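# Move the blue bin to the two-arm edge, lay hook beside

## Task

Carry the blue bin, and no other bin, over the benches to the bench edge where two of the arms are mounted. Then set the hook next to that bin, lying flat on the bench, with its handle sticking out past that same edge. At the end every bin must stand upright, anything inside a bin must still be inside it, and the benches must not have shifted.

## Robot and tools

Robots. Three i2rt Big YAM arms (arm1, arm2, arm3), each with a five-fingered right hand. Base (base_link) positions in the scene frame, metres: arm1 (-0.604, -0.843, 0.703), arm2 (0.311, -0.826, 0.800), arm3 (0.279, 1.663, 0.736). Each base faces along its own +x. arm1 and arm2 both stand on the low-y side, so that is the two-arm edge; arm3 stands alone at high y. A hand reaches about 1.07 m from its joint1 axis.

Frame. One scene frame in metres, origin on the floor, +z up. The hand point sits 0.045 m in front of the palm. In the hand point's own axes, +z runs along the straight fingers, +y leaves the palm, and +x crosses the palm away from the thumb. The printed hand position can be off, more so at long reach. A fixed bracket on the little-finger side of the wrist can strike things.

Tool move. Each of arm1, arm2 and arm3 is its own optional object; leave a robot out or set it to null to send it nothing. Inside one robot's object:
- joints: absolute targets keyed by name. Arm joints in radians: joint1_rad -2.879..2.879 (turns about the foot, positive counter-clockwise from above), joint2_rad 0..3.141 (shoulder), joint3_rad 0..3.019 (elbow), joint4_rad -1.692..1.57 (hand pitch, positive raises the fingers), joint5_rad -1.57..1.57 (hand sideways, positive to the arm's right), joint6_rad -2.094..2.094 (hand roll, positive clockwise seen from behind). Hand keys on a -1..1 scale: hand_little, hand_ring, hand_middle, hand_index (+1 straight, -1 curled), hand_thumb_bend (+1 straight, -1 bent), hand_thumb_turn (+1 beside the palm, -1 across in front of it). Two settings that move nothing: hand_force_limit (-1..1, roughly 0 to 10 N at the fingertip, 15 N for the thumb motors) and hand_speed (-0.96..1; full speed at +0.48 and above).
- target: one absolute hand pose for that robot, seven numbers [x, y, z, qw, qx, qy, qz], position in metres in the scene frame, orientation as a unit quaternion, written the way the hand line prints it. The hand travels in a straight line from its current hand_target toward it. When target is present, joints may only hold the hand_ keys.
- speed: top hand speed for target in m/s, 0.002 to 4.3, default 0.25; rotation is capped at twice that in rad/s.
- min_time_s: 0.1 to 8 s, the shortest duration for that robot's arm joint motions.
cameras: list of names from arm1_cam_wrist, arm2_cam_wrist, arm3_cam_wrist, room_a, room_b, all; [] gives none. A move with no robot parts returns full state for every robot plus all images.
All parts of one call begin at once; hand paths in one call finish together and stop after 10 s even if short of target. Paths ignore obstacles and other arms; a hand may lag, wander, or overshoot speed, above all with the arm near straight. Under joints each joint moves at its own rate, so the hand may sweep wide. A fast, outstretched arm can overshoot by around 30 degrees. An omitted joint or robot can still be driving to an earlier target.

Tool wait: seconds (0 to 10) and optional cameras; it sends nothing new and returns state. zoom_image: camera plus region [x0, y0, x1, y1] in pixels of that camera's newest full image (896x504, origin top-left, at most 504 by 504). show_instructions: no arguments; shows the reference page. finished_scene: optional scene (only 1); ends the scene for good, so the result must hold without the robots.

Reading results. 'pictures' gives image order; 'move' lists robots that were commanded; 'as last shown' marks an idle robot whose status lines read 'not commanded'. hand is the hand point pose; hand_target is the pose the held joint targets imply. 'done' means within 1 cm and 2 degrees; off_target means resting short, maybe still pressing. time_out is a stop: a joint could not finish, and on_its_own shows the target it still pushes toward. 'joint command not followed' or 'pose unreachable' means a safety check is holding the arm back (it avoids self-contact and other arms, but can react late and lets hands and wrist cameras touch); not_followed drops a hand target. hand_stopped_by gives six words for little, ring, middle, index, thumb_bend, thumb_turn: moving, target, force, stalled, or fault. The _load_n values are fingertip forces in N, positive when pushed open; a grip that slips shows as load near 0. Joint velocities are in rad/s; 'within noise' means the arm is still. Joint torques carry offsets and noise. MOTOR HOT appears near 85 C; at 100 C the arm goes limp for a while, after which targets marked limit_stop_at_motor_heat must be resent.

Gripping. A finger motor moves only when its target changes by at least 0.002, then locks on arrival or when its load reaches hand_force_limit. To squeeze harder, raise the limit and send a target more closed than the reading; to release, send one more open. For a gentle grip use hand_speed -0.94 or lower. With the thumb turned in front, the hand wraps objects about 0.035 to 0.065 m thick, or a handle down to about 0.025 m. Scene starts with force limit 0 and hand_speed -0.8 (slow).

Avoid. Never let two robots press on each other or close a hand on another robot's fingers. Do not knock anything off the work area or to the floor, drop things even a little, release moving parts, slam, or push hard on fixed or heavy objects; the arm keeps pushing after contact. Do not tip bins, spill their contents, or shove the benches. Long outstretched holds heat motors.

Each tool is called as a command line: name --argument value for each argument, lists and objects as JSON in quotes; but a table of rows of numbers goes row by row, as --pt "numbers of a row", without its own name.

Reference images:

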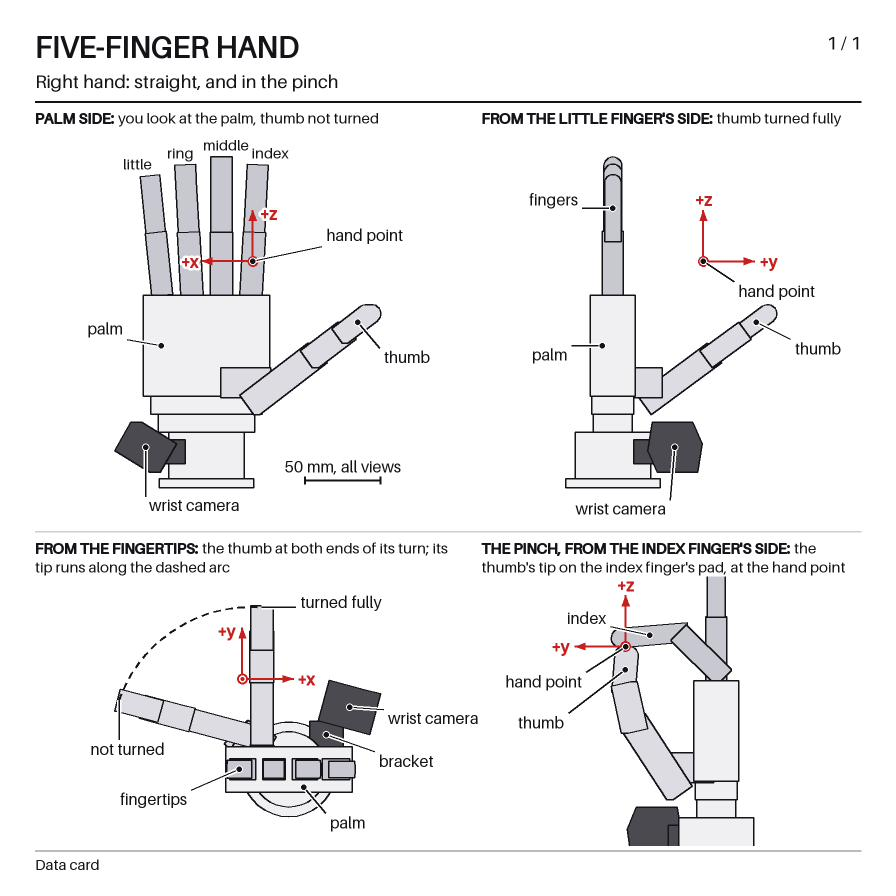

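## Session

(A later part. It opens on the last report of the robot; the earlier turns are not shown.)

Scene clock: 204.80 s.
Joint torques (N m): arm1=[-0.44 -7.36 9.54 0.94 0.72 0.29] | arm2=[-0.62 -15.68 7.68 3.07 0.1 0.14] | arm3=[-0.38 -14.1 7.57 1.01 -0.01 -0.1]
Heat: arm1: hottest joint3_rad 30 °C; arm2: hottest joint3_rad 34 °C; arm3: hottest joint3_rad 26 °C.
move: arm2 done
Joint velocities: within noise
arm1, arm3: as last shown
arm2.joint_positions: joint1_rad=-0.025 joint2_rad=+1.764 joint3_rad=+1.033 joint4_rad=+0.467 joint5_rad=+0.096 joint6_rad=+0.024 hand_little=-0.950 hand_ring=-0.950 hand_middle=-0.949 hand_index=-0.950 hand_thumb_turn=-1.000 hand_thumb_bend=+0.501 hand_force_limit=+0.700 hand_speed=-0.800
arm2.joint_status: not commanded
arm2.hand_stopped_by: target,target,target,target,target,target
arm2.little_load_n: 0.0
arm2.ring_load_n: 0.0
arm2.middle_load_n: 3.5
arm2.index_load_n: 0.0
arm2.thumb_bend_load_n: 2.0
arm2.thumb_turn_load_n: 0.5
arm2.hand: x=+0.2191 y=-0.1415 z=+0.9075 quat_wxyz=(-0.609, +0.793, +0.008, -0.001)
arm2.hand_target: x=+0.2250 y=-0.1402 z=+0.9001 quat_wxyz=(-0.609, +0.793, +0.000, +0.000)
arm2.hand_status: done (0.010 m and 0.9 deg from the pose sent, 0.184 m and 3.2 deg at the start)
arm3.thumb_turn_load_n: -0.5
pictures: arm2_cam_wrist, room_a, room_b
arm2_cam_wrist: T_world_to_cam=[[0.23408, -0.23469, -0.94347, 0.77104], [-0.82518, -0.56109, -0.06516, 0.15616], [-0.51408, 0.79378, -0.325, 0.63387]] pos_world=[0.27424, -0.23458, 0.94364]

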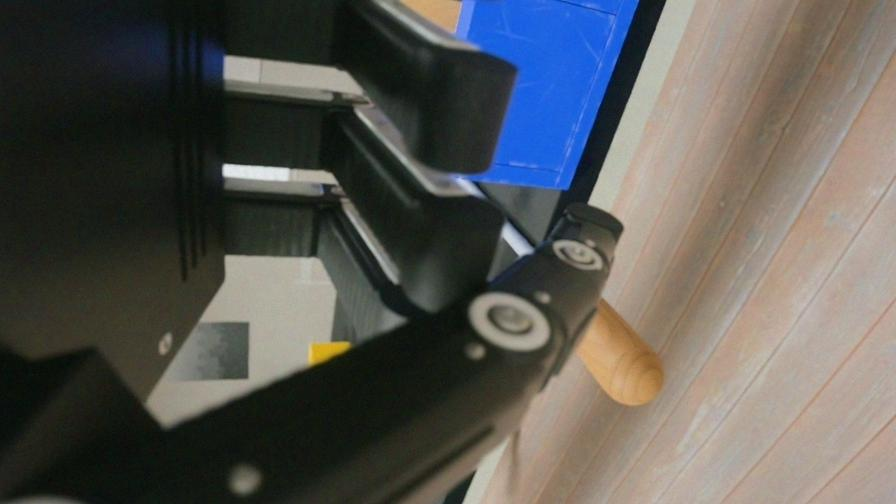

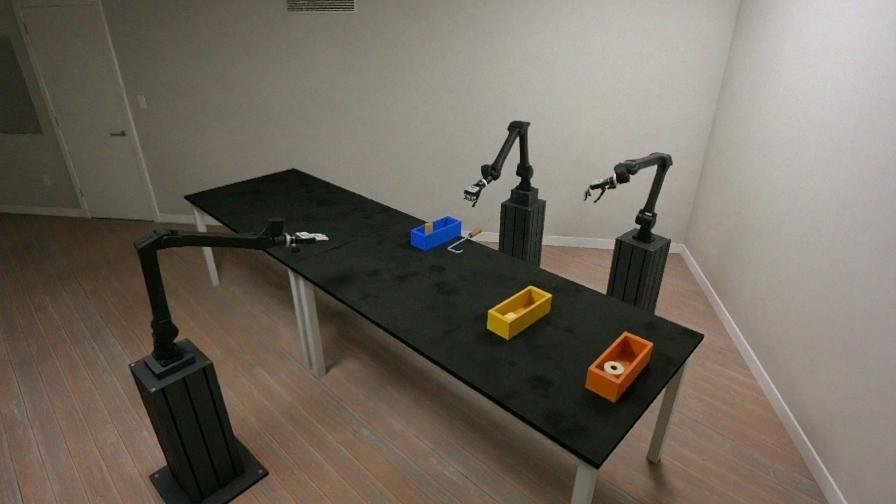

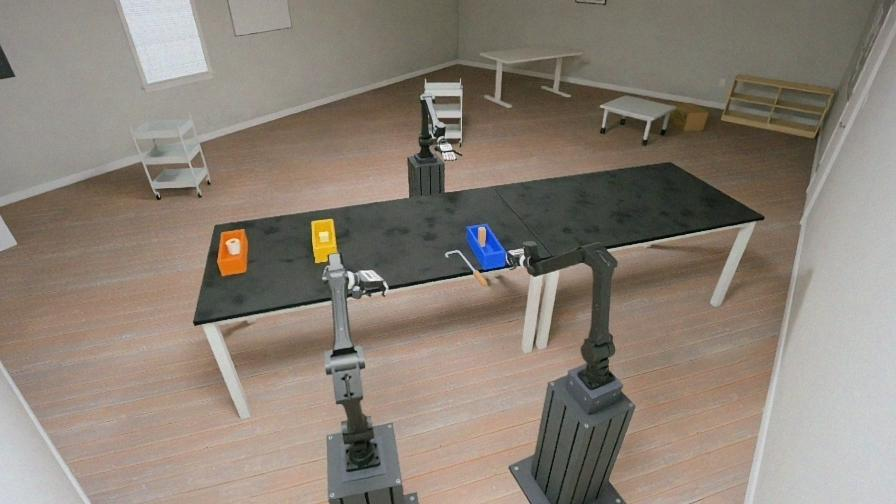

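move --arm2 '{"target": [0.185, -0.10, 0.80, 0.6088, -0.7934, 0, 0], "speed": 0.12}' --cameras '["room_a","room_b","arm2_cam_wrist"]'

zoom_image --camera "room_b" --region '[450, 230, 530, 300]'

zoom_image --camera "room_a" --region '[430, 200, 500, 260]'

Scene clock: 206.63 s.
Joint torques (N m): arm1=[-0.73 -7.12 9.5 1.01 0.72 0.31] | arm2=[1.2 -17.2 9.32 3.02 0.16 0.13] | arm3=[-0.38 -14.1 7.5 1.06 0 -0.1]
Heat: arm1: hottest joint3_rad 30 °C; arm2: hottest joint3_rad 34 °C; arm3: hottest joint3_rad 26 °C.
move: arm2 off_target
Joint velocities: within noise
arm1, arm3: as last shown
arm2.joint_positions: joint1_rad=+0.024 joint2_rad=+2.040 joint3_rad=+1.098 joint4_rad=+0.640 joint5_rad=+0.157 joint6_rad=+0.042 hand_little=-0.950 hand_ring=-0.950 hand_middle=-0.949 hand_index=-0.950 hand_thumb_turn=-1.000 hand_thumb_bend=+0.501 hand_force_limit=+0.700 hand_speed=-0.800
arm2.joint_status: not commanded
arm2.hand_stopped_by: target,target,target,target,target,target
arm2.little_load_n: 0.0
arm2.ring_load_n: 0.0
arm2.middle_load_n: 4.0
arm2.index_load_n: 0.0
arm2.thumb_bend_load_n: 2.0
arm2.thumb_turn_load_n: 0.5
arm2.hand: x=+0.1928 y=-0.1166 z=+0.7931 quat_wxyz=(-0.595, +0.803, +0.004, +0.006)
arm2.hand_target: x=+0.1851 y=-0.1011 z=+0.8003 quat_wxyz=(-0.609, +0.793, +0.000, +0.000)
arm2.hand_status: off_target (0.020 m and 2.1 deg from the pose sent, 0.120 m and 0.9 deg at the start)
arm3.little_load_n: -0.5
arm3.thumb_turn_load_n: 0.0
pictures: arm2_cam_wrist, room_a, room_b
arm2_cam_wrist: T_world_to_cam=[[0.23513, -0.27099, -0.93342, 0.6627], [-0.83318, -0.55073, -0.04999, 0.13171], [-0.50052, 0.78946, -0.35528, 0.58432]] pos_world=[0.24638, -0.20918, 0.83276]

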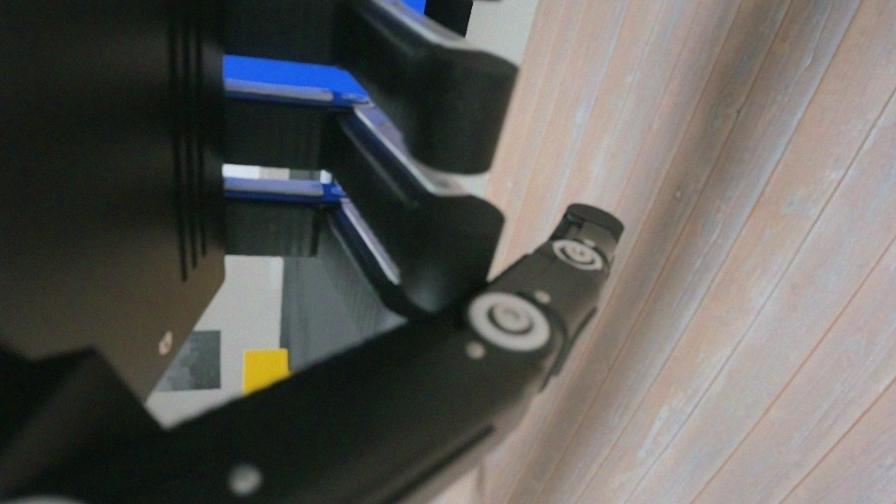

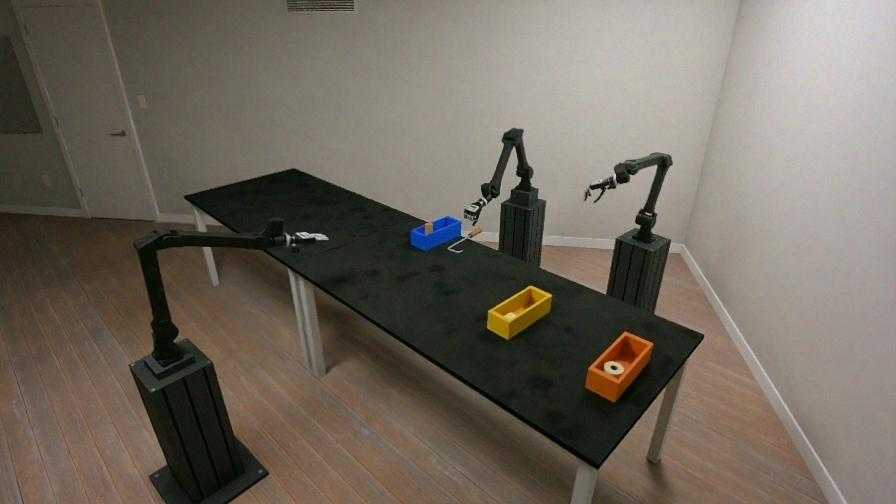

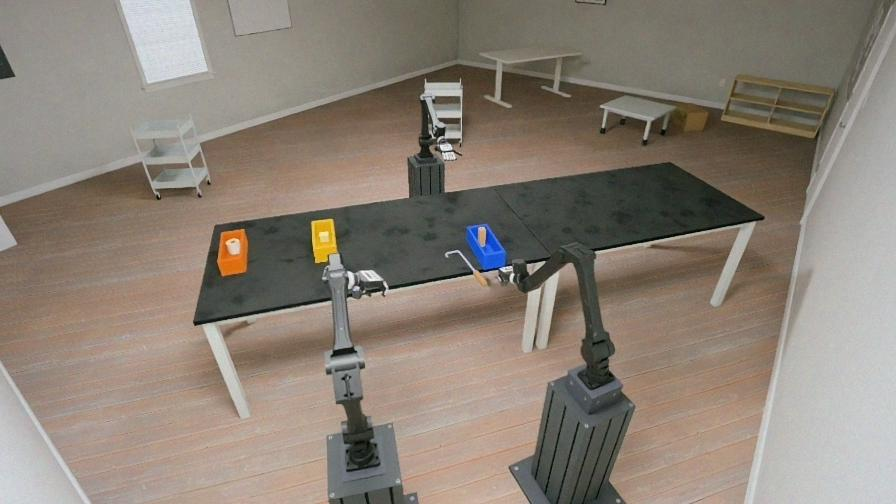

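Scaled by 6.300 from the camera's image (finer frame: 1280x720).

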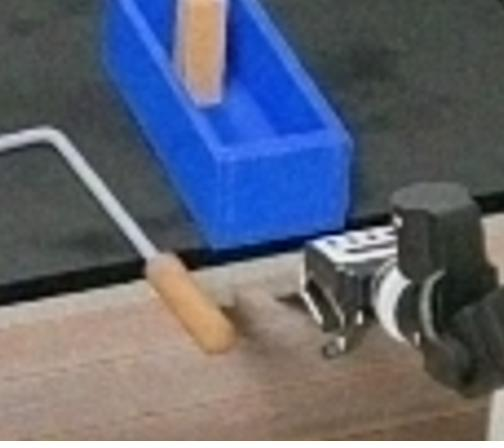

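Scaled by 7.200 from the camera's image (finer frame: 1280x720).

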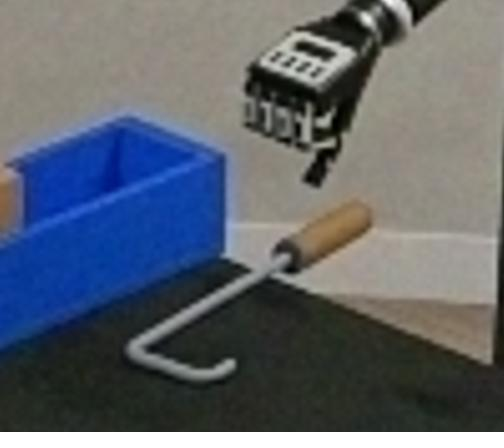

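move --arm2 '{"target": [0.155, -0.09, 0.80, 0.6088, -0.7934, 0, 0], "speed": 0.1}'

move --arm2 '{"target": [0.160, -0.02, 0.80, 0.6088, -0.7934, 0, 0], "speed": 0.06}' --cameras '["room_a","room_b","arm2_cam_wrist"]'

zoom_image --camera "room_b" --region '[450, 230, 530, 300]'

zoom_image --camera "room_a" --region '[430, 200, 500, 260]'

Scene clock: 208.03 s.
Joint torques (N m): arm1=[-0.5 -7.24 9.51 0.94 0.73 0.29] | arm2=[0.56 -17.2 9.68 1.88 0.18 0.13] | arm3=[-0.5 -14.27 7.56 1.09 -0.01 -0.1]
Heat: arm1: hottest joint3_rad 30 °C; arm2: hottest joint3_rad 34 °C; arm3: hottest joint3_rad 26 °C.
move: arm2 off_target
Joint velocities: within noise
arm1, arm3: as last shown
arm2.joint_positions: joint1_rad=+0.079 joint2_rad=+2.059 joint3_rad=+1.151 joint4_rad=+0.636 joint5_rad=+0.204 joint6_rad=+0.055 hand_little=-0.950 hand_ring=-0.950 hand_middle=-0.949 hand_index=-0.950 hand_thumb_turn=-1.000 hand_thumb_bend=+0.501 hand_force_limit=+0.700 hand_speed=-0.800
arm2.joint_status: not commanded
arm2.hand_stopped_by: target,target,target,target,target,target
arm2.little_load_n: 0.0
arm2.ring_load_n: 0.0
arm2.middle_load_n: 3.5
arm2.index_load_n: 0.0
arm2.thumb_bend_load_n: 2.5
arm2.thumb_turn_load_n: 0.5
arm2.hand: x=+0.1582 y=-0.1024 z=+0.8040 quat_wxyz=(-0.608, +0.794, +0.005, +0.002)
arm2.hand_target: x=+0.1550 y=-0.0907 z=+0.8002 quat_wxyz=(-0.609, +0.793, +0.000, +0.000)
arm2.hand_status: off_target (0.013 m and 0.6 deg from the pose sent, 0.047 m and 2.1 deg at the start)
arm3.little_load_n: 0.0
arm3.thumb_turn_load_n: -0.5
pictures: none

Scene clock: 209.77 s.
Joint torques (N m): arm1=[-0.38 -7.47 9.5 0.98 0.74 0.3] | arm2=[-0.79 -19.72 10.91 1.89 -0.12 0.04] | arm3=[-0.38 -14.15 7.57 1.06 0 -0.09]
Heat: arm1: hottest joint3_rad 30 °C; arm2: hottest joint3_rad 34 °C; arm3: hottest joint3_rad 26 °C.
move: arm2 off_target
Joint velocities: within noise
arm1, arm3: as last shown
arm2.joint_positions: joint1_rad=+0.057 joint2_rad=+2.174 joint3_rad=+1.385 joint4_rad=+0.518 joint5_rad=+0.182 joint6_rad=+0.055 hand_little=-0.950 hand_ring=-0.950 hand_middle=-0.949 hand_index=-0.950 hand_thumb_turn=-1.000 hand_thumb_bend=+0.501 hand_force_limit=+0.700 hand_speed=-0.800
arm2.joint_status: not commanded
arm2.hand_stopped_by: target,target,target,target,target,target
arm2.little_load_n: 0.0
arm2.ring_load_n: 0.0
arm2.middle_load_n: 4.0
arm2.index_load_n: 0.0
arm2.thumb_bend_load_n: 2.5
arm2.thumb_turn_load_n: 0.0
arm2.hand: x=+0.1565 y=-0.0340 z=+0.8053 quat_wxyz=(-0.608, +0.794, +0.003, -0.001)
arm2.hand_target: x=+0.1604 y=-0.0210 z=+0.8003 quat_wxyz=(-0.609, +0.793, +0.000, +0.000)
arm2.hand_status: off_target (0.015 m and 0.4 deg from the pose sent, 0.082 m and 0.6 deg at the start)
arm3.thumb_turn_load_n: 0.0
pictures: arm2_cam_wrist, room_a, room_b
arm2_cam_wrist: T_world_to_cam=[[0.22623, -0.23995, -0.94406, 0.71604], [-0.83023, -0.55439, -0.05804, 0.15337], [-0.50945, 0.79692, -0.32464, 0.48226]] pos_world=[0.21103, -0.12748, 0.84144]

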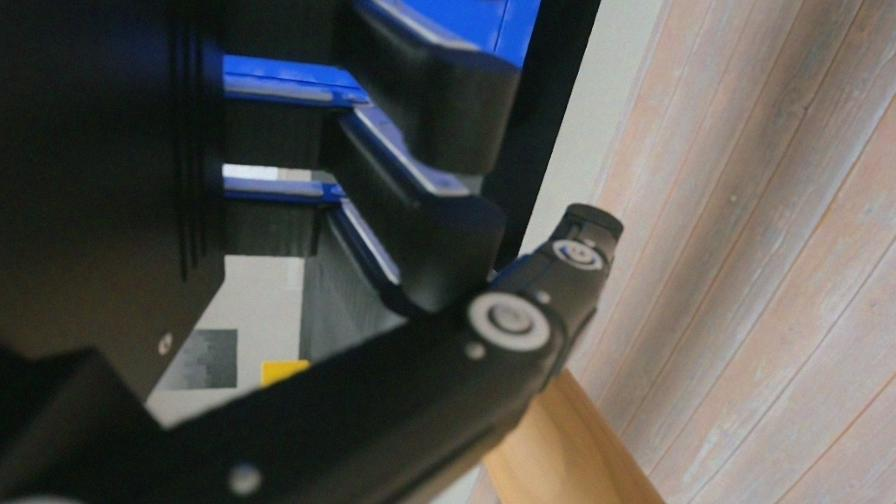

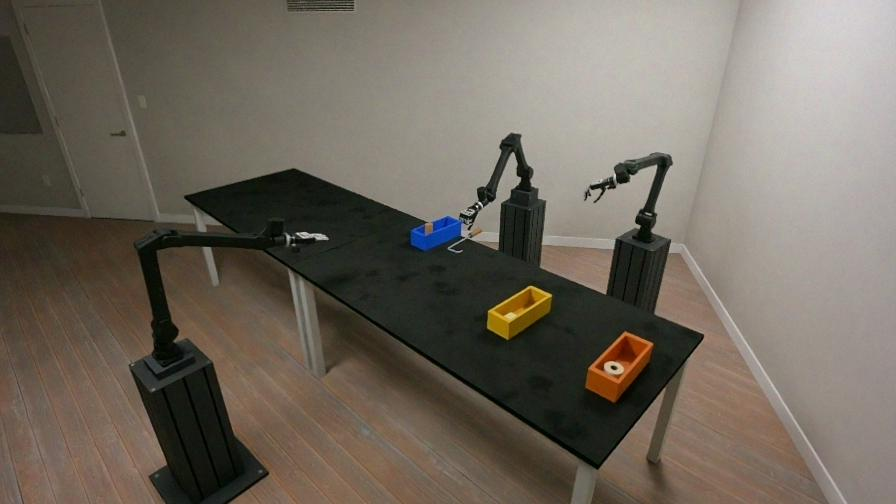

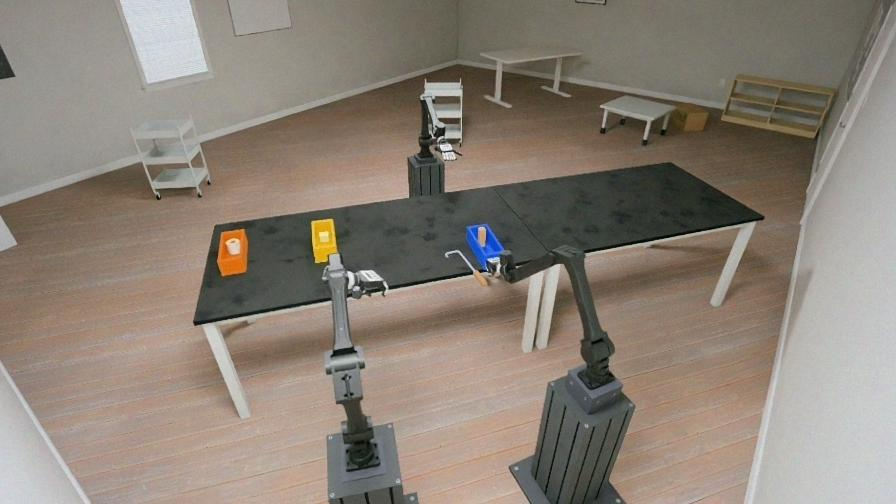

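Scaled by 6.300 from the camera's image (finer frame: 1280x720).

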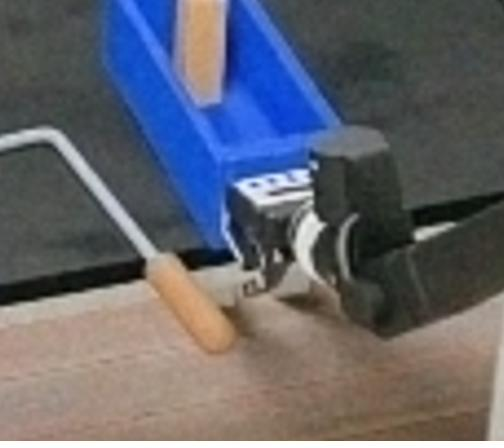

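Scaled by 7.200 from the camera's image (finer frame: 1280x720).

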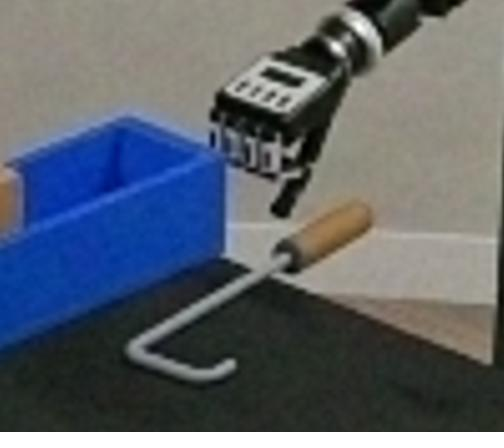

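move --arm2 '{"target": [0.172, 0.008, 0.788, 0.6088, -0.7934, 0, 0], "speed": 0.05}' --cameras '["room_a","room_b","arm2_cam_wrist"]'

zoom_image --camera "room_b" --region '[450, 230, 530, 300]'

zoom_image --camera "room_a" --region '[430, 200, 500, 260]'

Scene clock: 211.50 s.
Joint torques (N m): arm1=[-0.62 -7.36 9.44 0.92 0.72 0.27] | arm2=[-0.03 -20.84 11.12 1.92 -0.16 -0.04] | arm3=[-0.5 -13.86 7.6 1.03 0 -0.09]
Heat: arm1: hottest joint3_rad 30 °C; arm2: hottest joint3_rad 34 °C; arm3: hottest joint3_rad 26 °C.
move: arm2 off_target
Joint velocities: within noise
arm1.joint_positions: joint1_rad=+0.023 joint2_rad=+1.249 joint3_rad=+1.316 joint4_rad=-0.853 joint5_rad=+1.001 joint6_rad=+0.727 hand_little=-0.200 hand_ring=+0.100 hand_middle=+0.150 hand_index=+0.100 hand_thumb_turn=-1.000 hand_thumb_bend=+0.600 hand_force_limit=+0.200 hand_speed=-0.850
arm1.joint_status: not commanded
arm1.hand_stopped_by: target,target,target,target,target,target
arm1.little_load_n: 0.0
arm1.ring_load_n: 0.0
arm1.middle_load_n: 0.0
arm1.index_load_n: 0.0
arm1.thumb_bend_load_n: 0.0
arm1.thumb_turn_load_n: 0.0
arm1.hand: x=-0.4504 y=-0.3519 z=+1.0534 quat_wxyz=(-0.460, +0.685, -0.474, +0.307)
arm1.hand_target: x=-0.4501 y=-0.3500 z=+1.0499 quat_wxyz=(-0.457, +0.684, -0.478, +0.307)
arm1.hand_status: not commanded
arm2.joint_positions: joint1_rad=+0.030 joint2_rad=+2.244 joint3_rad=+1.482 joint4_rad=+0.490 joint5_rad=+0.157 joint6_rad=+0.055 hand_little=-0.950 hand_ring=-0.950 hand_middle=-0.949 hand_index=-0.950 hand_thumb_turn=-1.000 hand_thumb_bend=+0.501 hand_force_limit=+0.700 hand_speed=-0.800
arm2.joint_status: not commanded
arm2.hand_stopped_by: target,target,target,target,target,target
arm2.little_load_n: 0.0
arm2.ring_load_n: 0.0
arm2.middle_load_n: 3.5
arm2.index_load_n: 0.0
arm2.thumb_bend_load_n: 2.0
arm2.thumb_turn_load_n: 0.0
arm2.hand: x=+0.1688 y=-0.0055 z=+0.7930 quat_wxyz=(-0.607, +0.794, +0.000, -0.002)
arm2.hand_target: x=+0.1723 y=+0.0070 z=+0.7883 quat_wxyz=(-0.609, +0.793, +0.000, +0.000)
arm2.hand_status: off_target (0.015 m and 0.3 deg from the pose sent, 0.048 m and 0.4 deg at the start)
arm3.joint_positions: joint1_rad=-0.082 joint2_rad=+1.646 joint3_rad=+1.278 joint4_rad=+0.134 joint5_rad=-0.042 joint6_rad=-0.012 hand_little=+1.000 hand_ring=+1.000 hand_middle=+1.000 hand_index=+1.000 hand_thumb_turn=+1.000 hand_thumb_bend=+1.000 hand_force_limit=+0.000 hand_speed=-0.800
arm3.joint_status: not commanded
arm3.hand_stopped_by: target,target,target,target,target,target
arm3.little_load_n: 0.0
arm3.ring_load_n: 0.0
arm3.middle_load_n: 0.0
arm3.index_load_n: 0.0
arm3.thumb_bend_load_n: 0.5
arm3.thumb_turn_load_n: -0.5
arm3.hand: x=+0.2945 y=+0.9453 z=+0.9902 quat_wxyz=(-0.002, +0.006, -0.781, +0.625)
arm3.hand_target: x=+0.2852 y=+0.9502 z=+0.9704 quat_wxyz=(+0.000, +0.000, -0.793, +0.609)
arm3.hand_status: not commanded
pictures: arm2_cam_wrist, room_a, room_b
arm2_cam_wrist: T_world_to_cam=[[0.21942, -0.24221, -0.94509, 0.71044], [-0.83257, -0.55148, -0.05197, 0.17422], [-0.50861, 0.79825, -0.32266, 0.46016]] pos_world=[0.22321, -0.09917, 0.82895]

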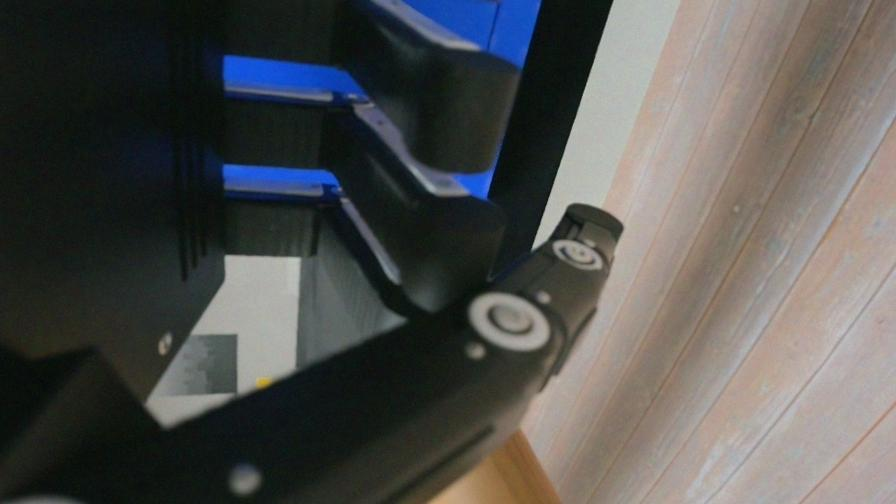

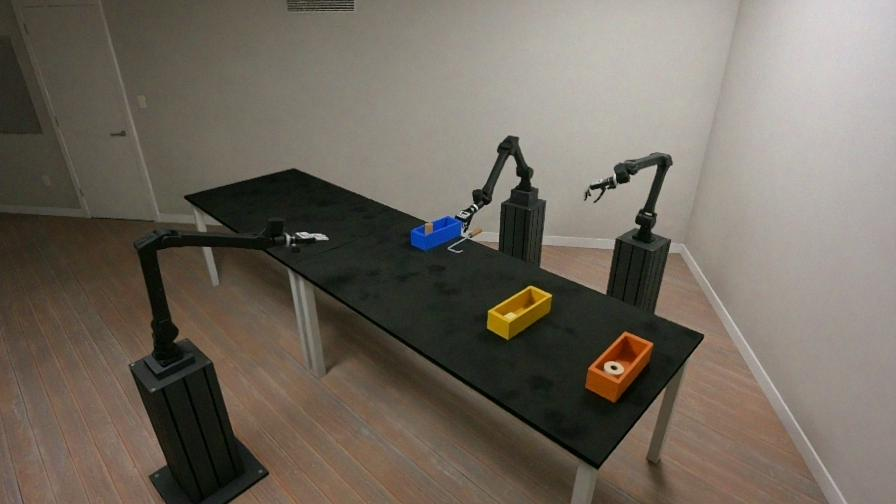

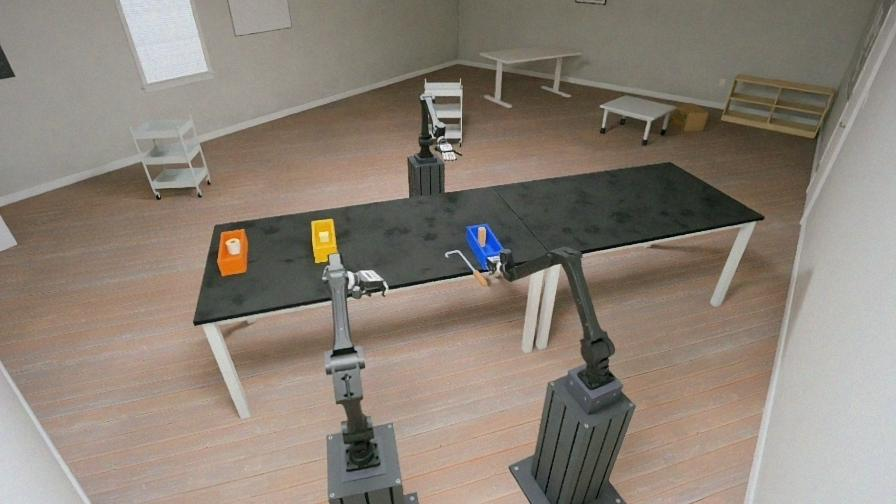

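Scaled by 6.300 from the camera's image (finer frame: 1280x720).

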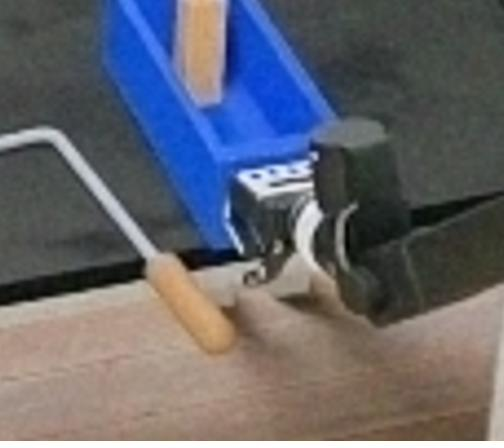

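Scaled by 7.200 from the camera's image (finer frame: 1280x720).

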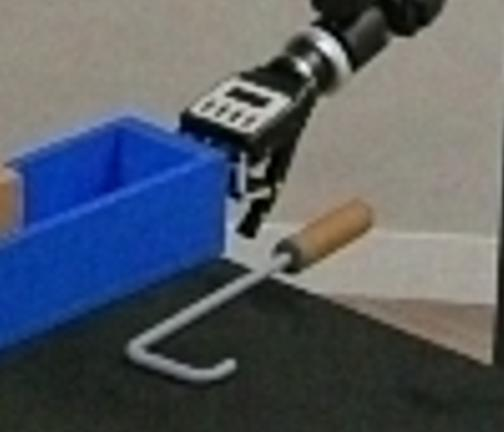

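move --arm2 '{"target": [0.175, 0.028, 0.788, 0.6088, -0.7934, 0, 0], "speed": 0.05}' --cameras '["room_a","room_b","arm2_cam_wrist"]'

zoom_image --camera "room_b" --region '[450, 230, 530, 300]'

zoom_image --camera "room_a" --region '[430, 200, 500, 260]'

Scene clock: 212.67 s.
Joint torques (N m): arm1=[-0.67 -7.53 9.5 0.96 0.72 0.28] | arm2=[-0.5 -20.89 11.62 1.85 -0.1 -0.07] | arm3=[-0.5 -14.15 7.46 1.06 -0.01 -0.09]
Heat: arm1: hottest joint3_rad 30 °C; arm2: hottest joint3_rad 34 °C; arm3: hottest joint3_rad 26 °C.
move: arm2 off_target
Joint velocities: within noise
arm1, arm3: as last shown
arm2.joint_positions: joint1_rad=+0.026 joint2_rad=+2.277 joint3_rad=+1.556 joint4_rad=+0.452 joint5_rad=+0.148 joint6_rad=+0.055 hand_little=-0.950 hand_ring=-0.950 hand_middle=-0.949 hand_index=-0.950 hand_thumb_turn=-1.000 hand_thumb_bend=+0.501 hand_force_limit=+0.700 hand_speed=-0.800
arm2.joint_status: not commanded
arm2.hand_stopped_by: target,target,target,target,target,target
arm2.little_load_n: 0.0
arm2.ring_load_n: 0.0
arm2.middle_load_n: 3.5
arm2.index_load_n: 0.0
arm2.thumb_bend_load_n: 2.0
arm2.thumb_turn_load_n: 0.0
arm2.hand: x=+0.1676 y=+0.0137 z=+0.7961 quat_wxyz=(-0.608, +0.794, +0.000, -0.004)
arm2.hand_target: x=+0.1755 y=+0.0266 z=+0.7882 quat_wxyz=(-0.609, +0.793, +0.000, +0.000)
arm2.hand_status: off_target (0.018 m and 0.5 deg from the pose sent, 0.034 m and 0.3 deg at the start)
arm3.thumb_bend_load_n: 0.0
arm3.thumb_turn_load_n: 0.0
pictures: arm2_cam_wrist, room_a, room_b
arm2_cam_wrist: T_world_to_cam=[[0.21766, -0.23881, -0.94636, 0.71945], [-0.83036, -0.55489, -0.05096, 0.18295], [-0.51295, 0.79691, -0.31908, 0.44309]] pos_world=[0.22259, -0.07977, 0.83156]

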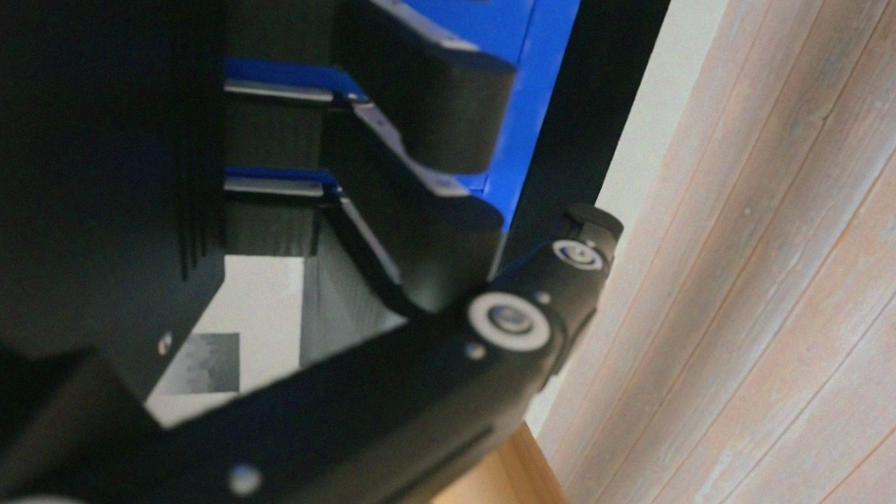

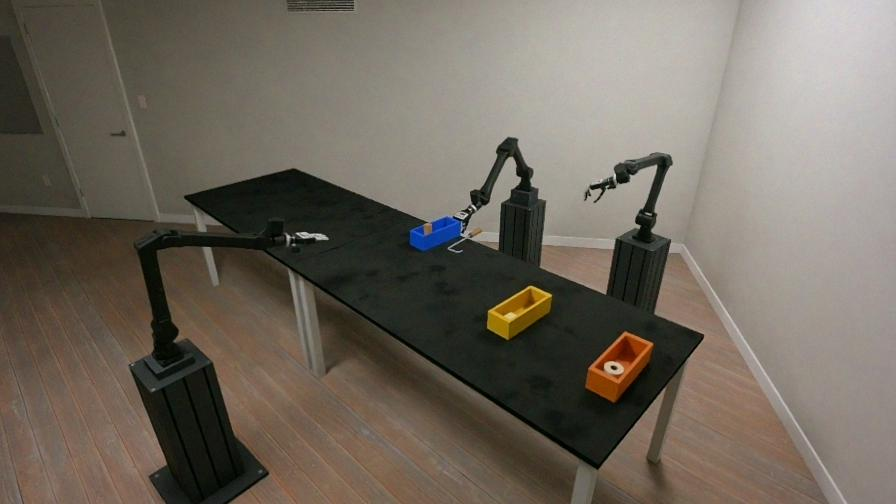

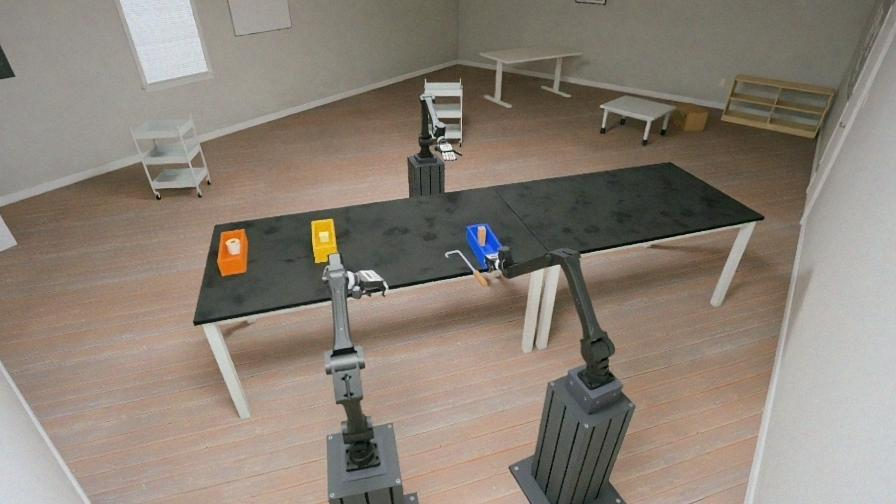

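Scaled by 6.300 from the camera's image (finer frame: 1280x720).

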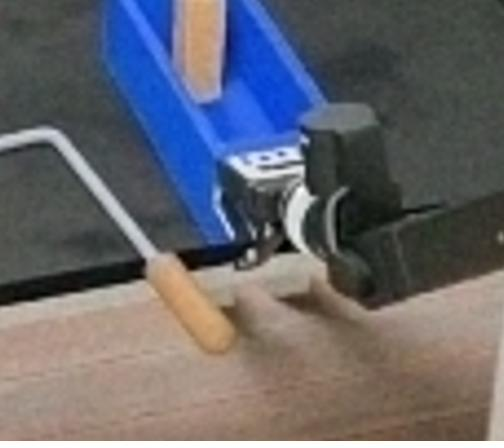

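Scaled by 7.200 from the camera's image (finer frame: 1280x720).

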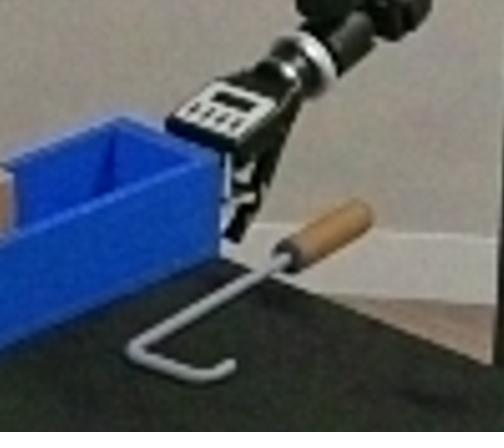

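move --arm2 '{"target": [0.178, 0.044, 0.788, 0.6088, -0.7934, 0, 0], "speed": 0.05}'

move --arm2 '{"target": [0.175, -0.13, 0.82, 0.6088, -0.7934, 0, 0], "speed": 0.1}'

move --arm2 '{"target": [0.25, -0.25, 1.0, 0.6088, -0.7934, 0, 0], "speed": 0.2}' --cameras '["room_a","room_b","arm2_cam_wrist"]'

zoom_image --camera "room_b" --region '[440, 220, 520, 290]'

zoom_image --camera "room_a" --region '[400, 190, 490, 260]'

Scene clock: 213.87 s.
Joint torques (N m): arm1=[-0.62 -7.53 9.5 0.94 0.72 0.29] | arm2=[-0.56 -21.42 11.82 1.88 -0.12 -0.09] | arm3=[-0.67 -14.1 7.53 1.07 -0.01 -0.09]
Heat: arm1: hottest joint3_rad 30 °C; arm2: hottest joint3_rad 34 °C; arm3: hottest joint3_rad 26 °C.
move: arm2 off_target
Joint velocities: within noise
arm1, arm3: as last shown
arm2.joint_positions: joint1_rad=+0.018 joint2_rad=+2.308 joint3_rad=+1.620 joint4_rad=+0.419 joint5_rad=+0.141 joint6_rad=+0.055 hand_little=-0.950 hand_ring=-0.950 hand_middle=-0.949 hand_index=-0.950 hand_thumb_turn=-1.000 hand_thumb_bend=+0.501 hand_force_limit=+0.700 hand_speed=-0.800
arm2.joint_status: not commanded
arm2.hand_stopped_by: target,target,target,target,target,target
arm2.little_load_n: 0.5
arm2.ring_load_n: 0.0
arm2.middle_load_n: 3.5
arm2.index_load_n: 0.0
arm2.thumb_bend_load_n: 2.0
arm2.thumb_turn_load_n: 0.5
arm2.hand: x=+0.1698 y=+0.0299 z=+0.7966 quat_wxyz=(-0.608, +0.794, +0.000, -0.005)
arm2.hand_target: x=+0.1782 y=+0.0425 z=+0.7882 quat_wxyz=(-0.609, +0.793, +0.000, +0.000)
arm2.hand_status: off_target (0.018 m and 0.6 deg from the pose sent, 0.033 m and 0.5 deg at the start)
pictures: none

Scene clock: 216.20 s.
Joint torques (N m): arm1=[-0.73 -7.47 9.51 0.91 0.74 0.28] | arm2=[1.44 -19.37 5.9 3.07 0.18 0.07] | arm3=[-0.62 -14.21 7.56 1.06 0.02 -0.1]
Heat: arm1: hottest joint3_rad 30 °C; arm2: hottest joint3_rad 34 °C; arm3: hottest joint3_rad 26 °C.
move: arm2 done
Joint velocities: within noise
arm1, arm3: as last shown
arm2.joint_positions: joint1_rad=+0.050 joint2_rad=+1.986 joint3_rad=+1.061 joint4_rad=+0.638 joint5_rad=+0.184 joint6_rad=+0.055 hand_little=-0.950 hand_ring=-0.950 hand_middle=-0.949 hand_index=-0.950 hand_thumb_turn=-1.000 hand_thumb_bend=+0.501 hand_force_limit=+0.700 hand_speed=-0.800
arm2.joint_status: not commanded
arm2.hand_stopped_by: target,target,target,target,target,target
arm2.little_load_n: 0.0
arm2.ring_load_n: 0.0
arm2.middle_load_n: 3.5
arm2.index_load_n: 0.0
arm2.thumb_bend_load_n: 2.0
arm2.thumb_turn_load_n: 0.5
arm2.hand: x=+0.1805 y=-0.1283 z=+0.8131 quat_wxyz=(-0.602, +0.799, +0.000, +0.004)
arm2.hand_target: x=+0.1750 y=-0.1300 z=+0.8198 quat_wxyz=(-0.609, +0.794, +0.000, +0.000)
arm2.hand_status: done (0.009 m and 1.1 deg from the pose sent, 0.162 m and 0.6 deg at the start)
pictures: none

Scene clock: 218.10 s.
Joint torques (N m): arm1=[-0.79 -7.47 9.5 0.88 0.72 0.29] | arm2=[-0.03 -10.05 8.31 1.87 -0.16 -0.11] | arm3=[-0.73 -13.98 7.57 1.1 -0.01 -0.09]
Heat: arm1: hottest joint3_rad 30 °C; arm2: hottest joint3_rad 34 °C; arm3: hottest joint3_rad 26 °C.
move: arm2 off_target
Joint velocities: within noise
arm1, arm3: as last shown
arm2.joint_positions: joint1_rad=-0.062 joint2_rad=+1.336 joint3_rad=+0.838 joint4_rad=+0.258 joint5_rad=+0.069 joint6_rad=+0.035 hand_little=-0.950 hand_ring=-0.950 hand_middle=-0.949 hand_index=-0.950 hand_thumb_turn=-1.000 hand_thumb_bend=+0.501 hand_force_limit=+0.700 hand_speed=-0.800
arm2.joint_status: not commanded
arm2.hand_stopped_by: target,target,target,target,target,target
arm2.little_load_n: 0.0
arm2.ring_load_n: 0.0
arm2.middle_load_n: 3.5
arm2.index_load_n: 0.0
arm2.thumb_bend_load_n: 2.0
arm2.thumb_turn_load_n: 0.0
arm2.hand: x=+0.2460 y=-0.2466 z=+1.0122 quat_wxyz=(-0.619, +0.785, -0.003, -0.004)
arm2.hand_target: x=+0.2499 y=-0.2502 z=+1.0000 quat_wxyz=(-0.609, +0.793, +0.000, +0.000)
arm2.hand_status: off_target (0.013 m and 1.6 deg from the pose sent, 0.234 m and 1.1 deg at the start)
arm3.middle_load_n: -0.5
arm3.index_load_n: -0.5
pictures: arm2_cam_wrist, room_a, room_b
arm2_cam_wrist: T_world_to_cam=[[0.21263, -0.21476, -0.95324, 0.85895], [-0.83357, -0.54889, -0.06227, 0.12832], [-0.50985, 0.80783, -0.29573, 0.73799]] pos_world=[0.30059, -0.34127, 1.04502]

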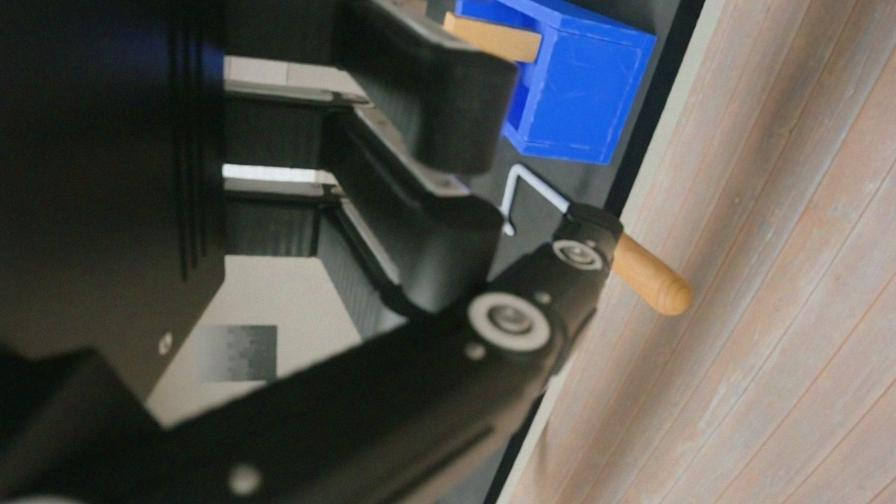

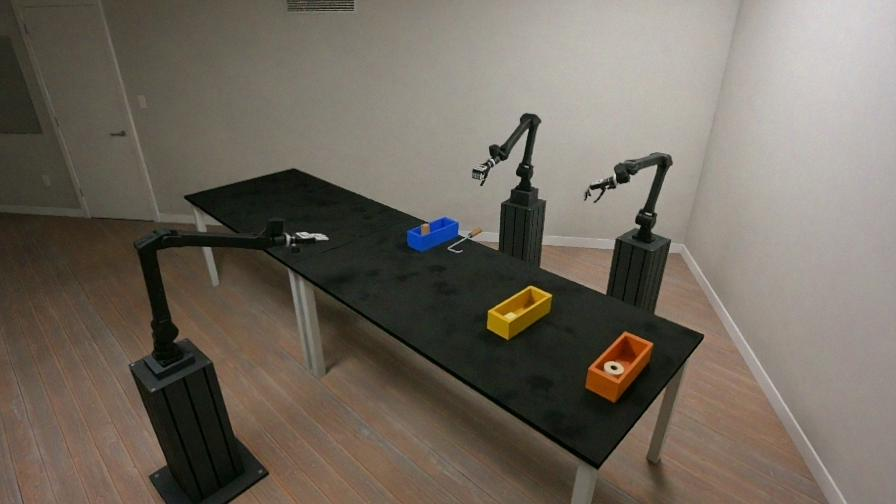

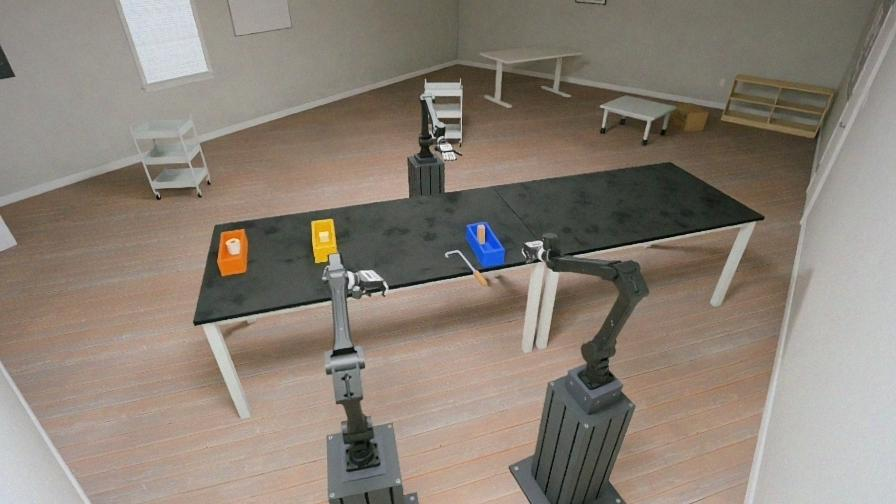

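Scaled by 6.300 from the camera's image (finer frame: 1280x720).

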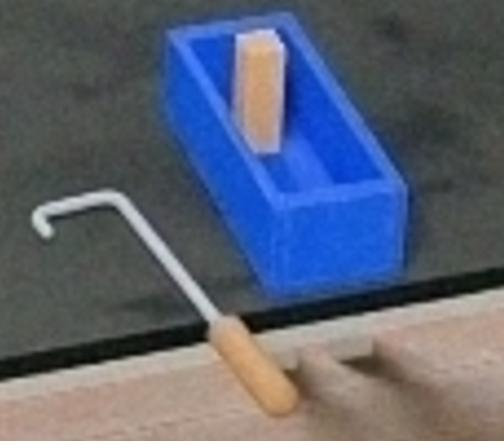

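Scaled by 5.600 from the camera's image (finer frame: 1280x720).

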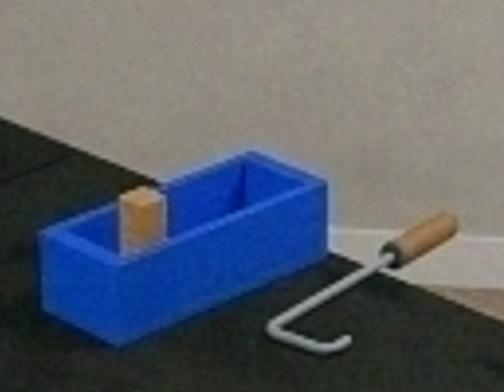

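finished_scene --scene 1

The scene is finished: the task was done.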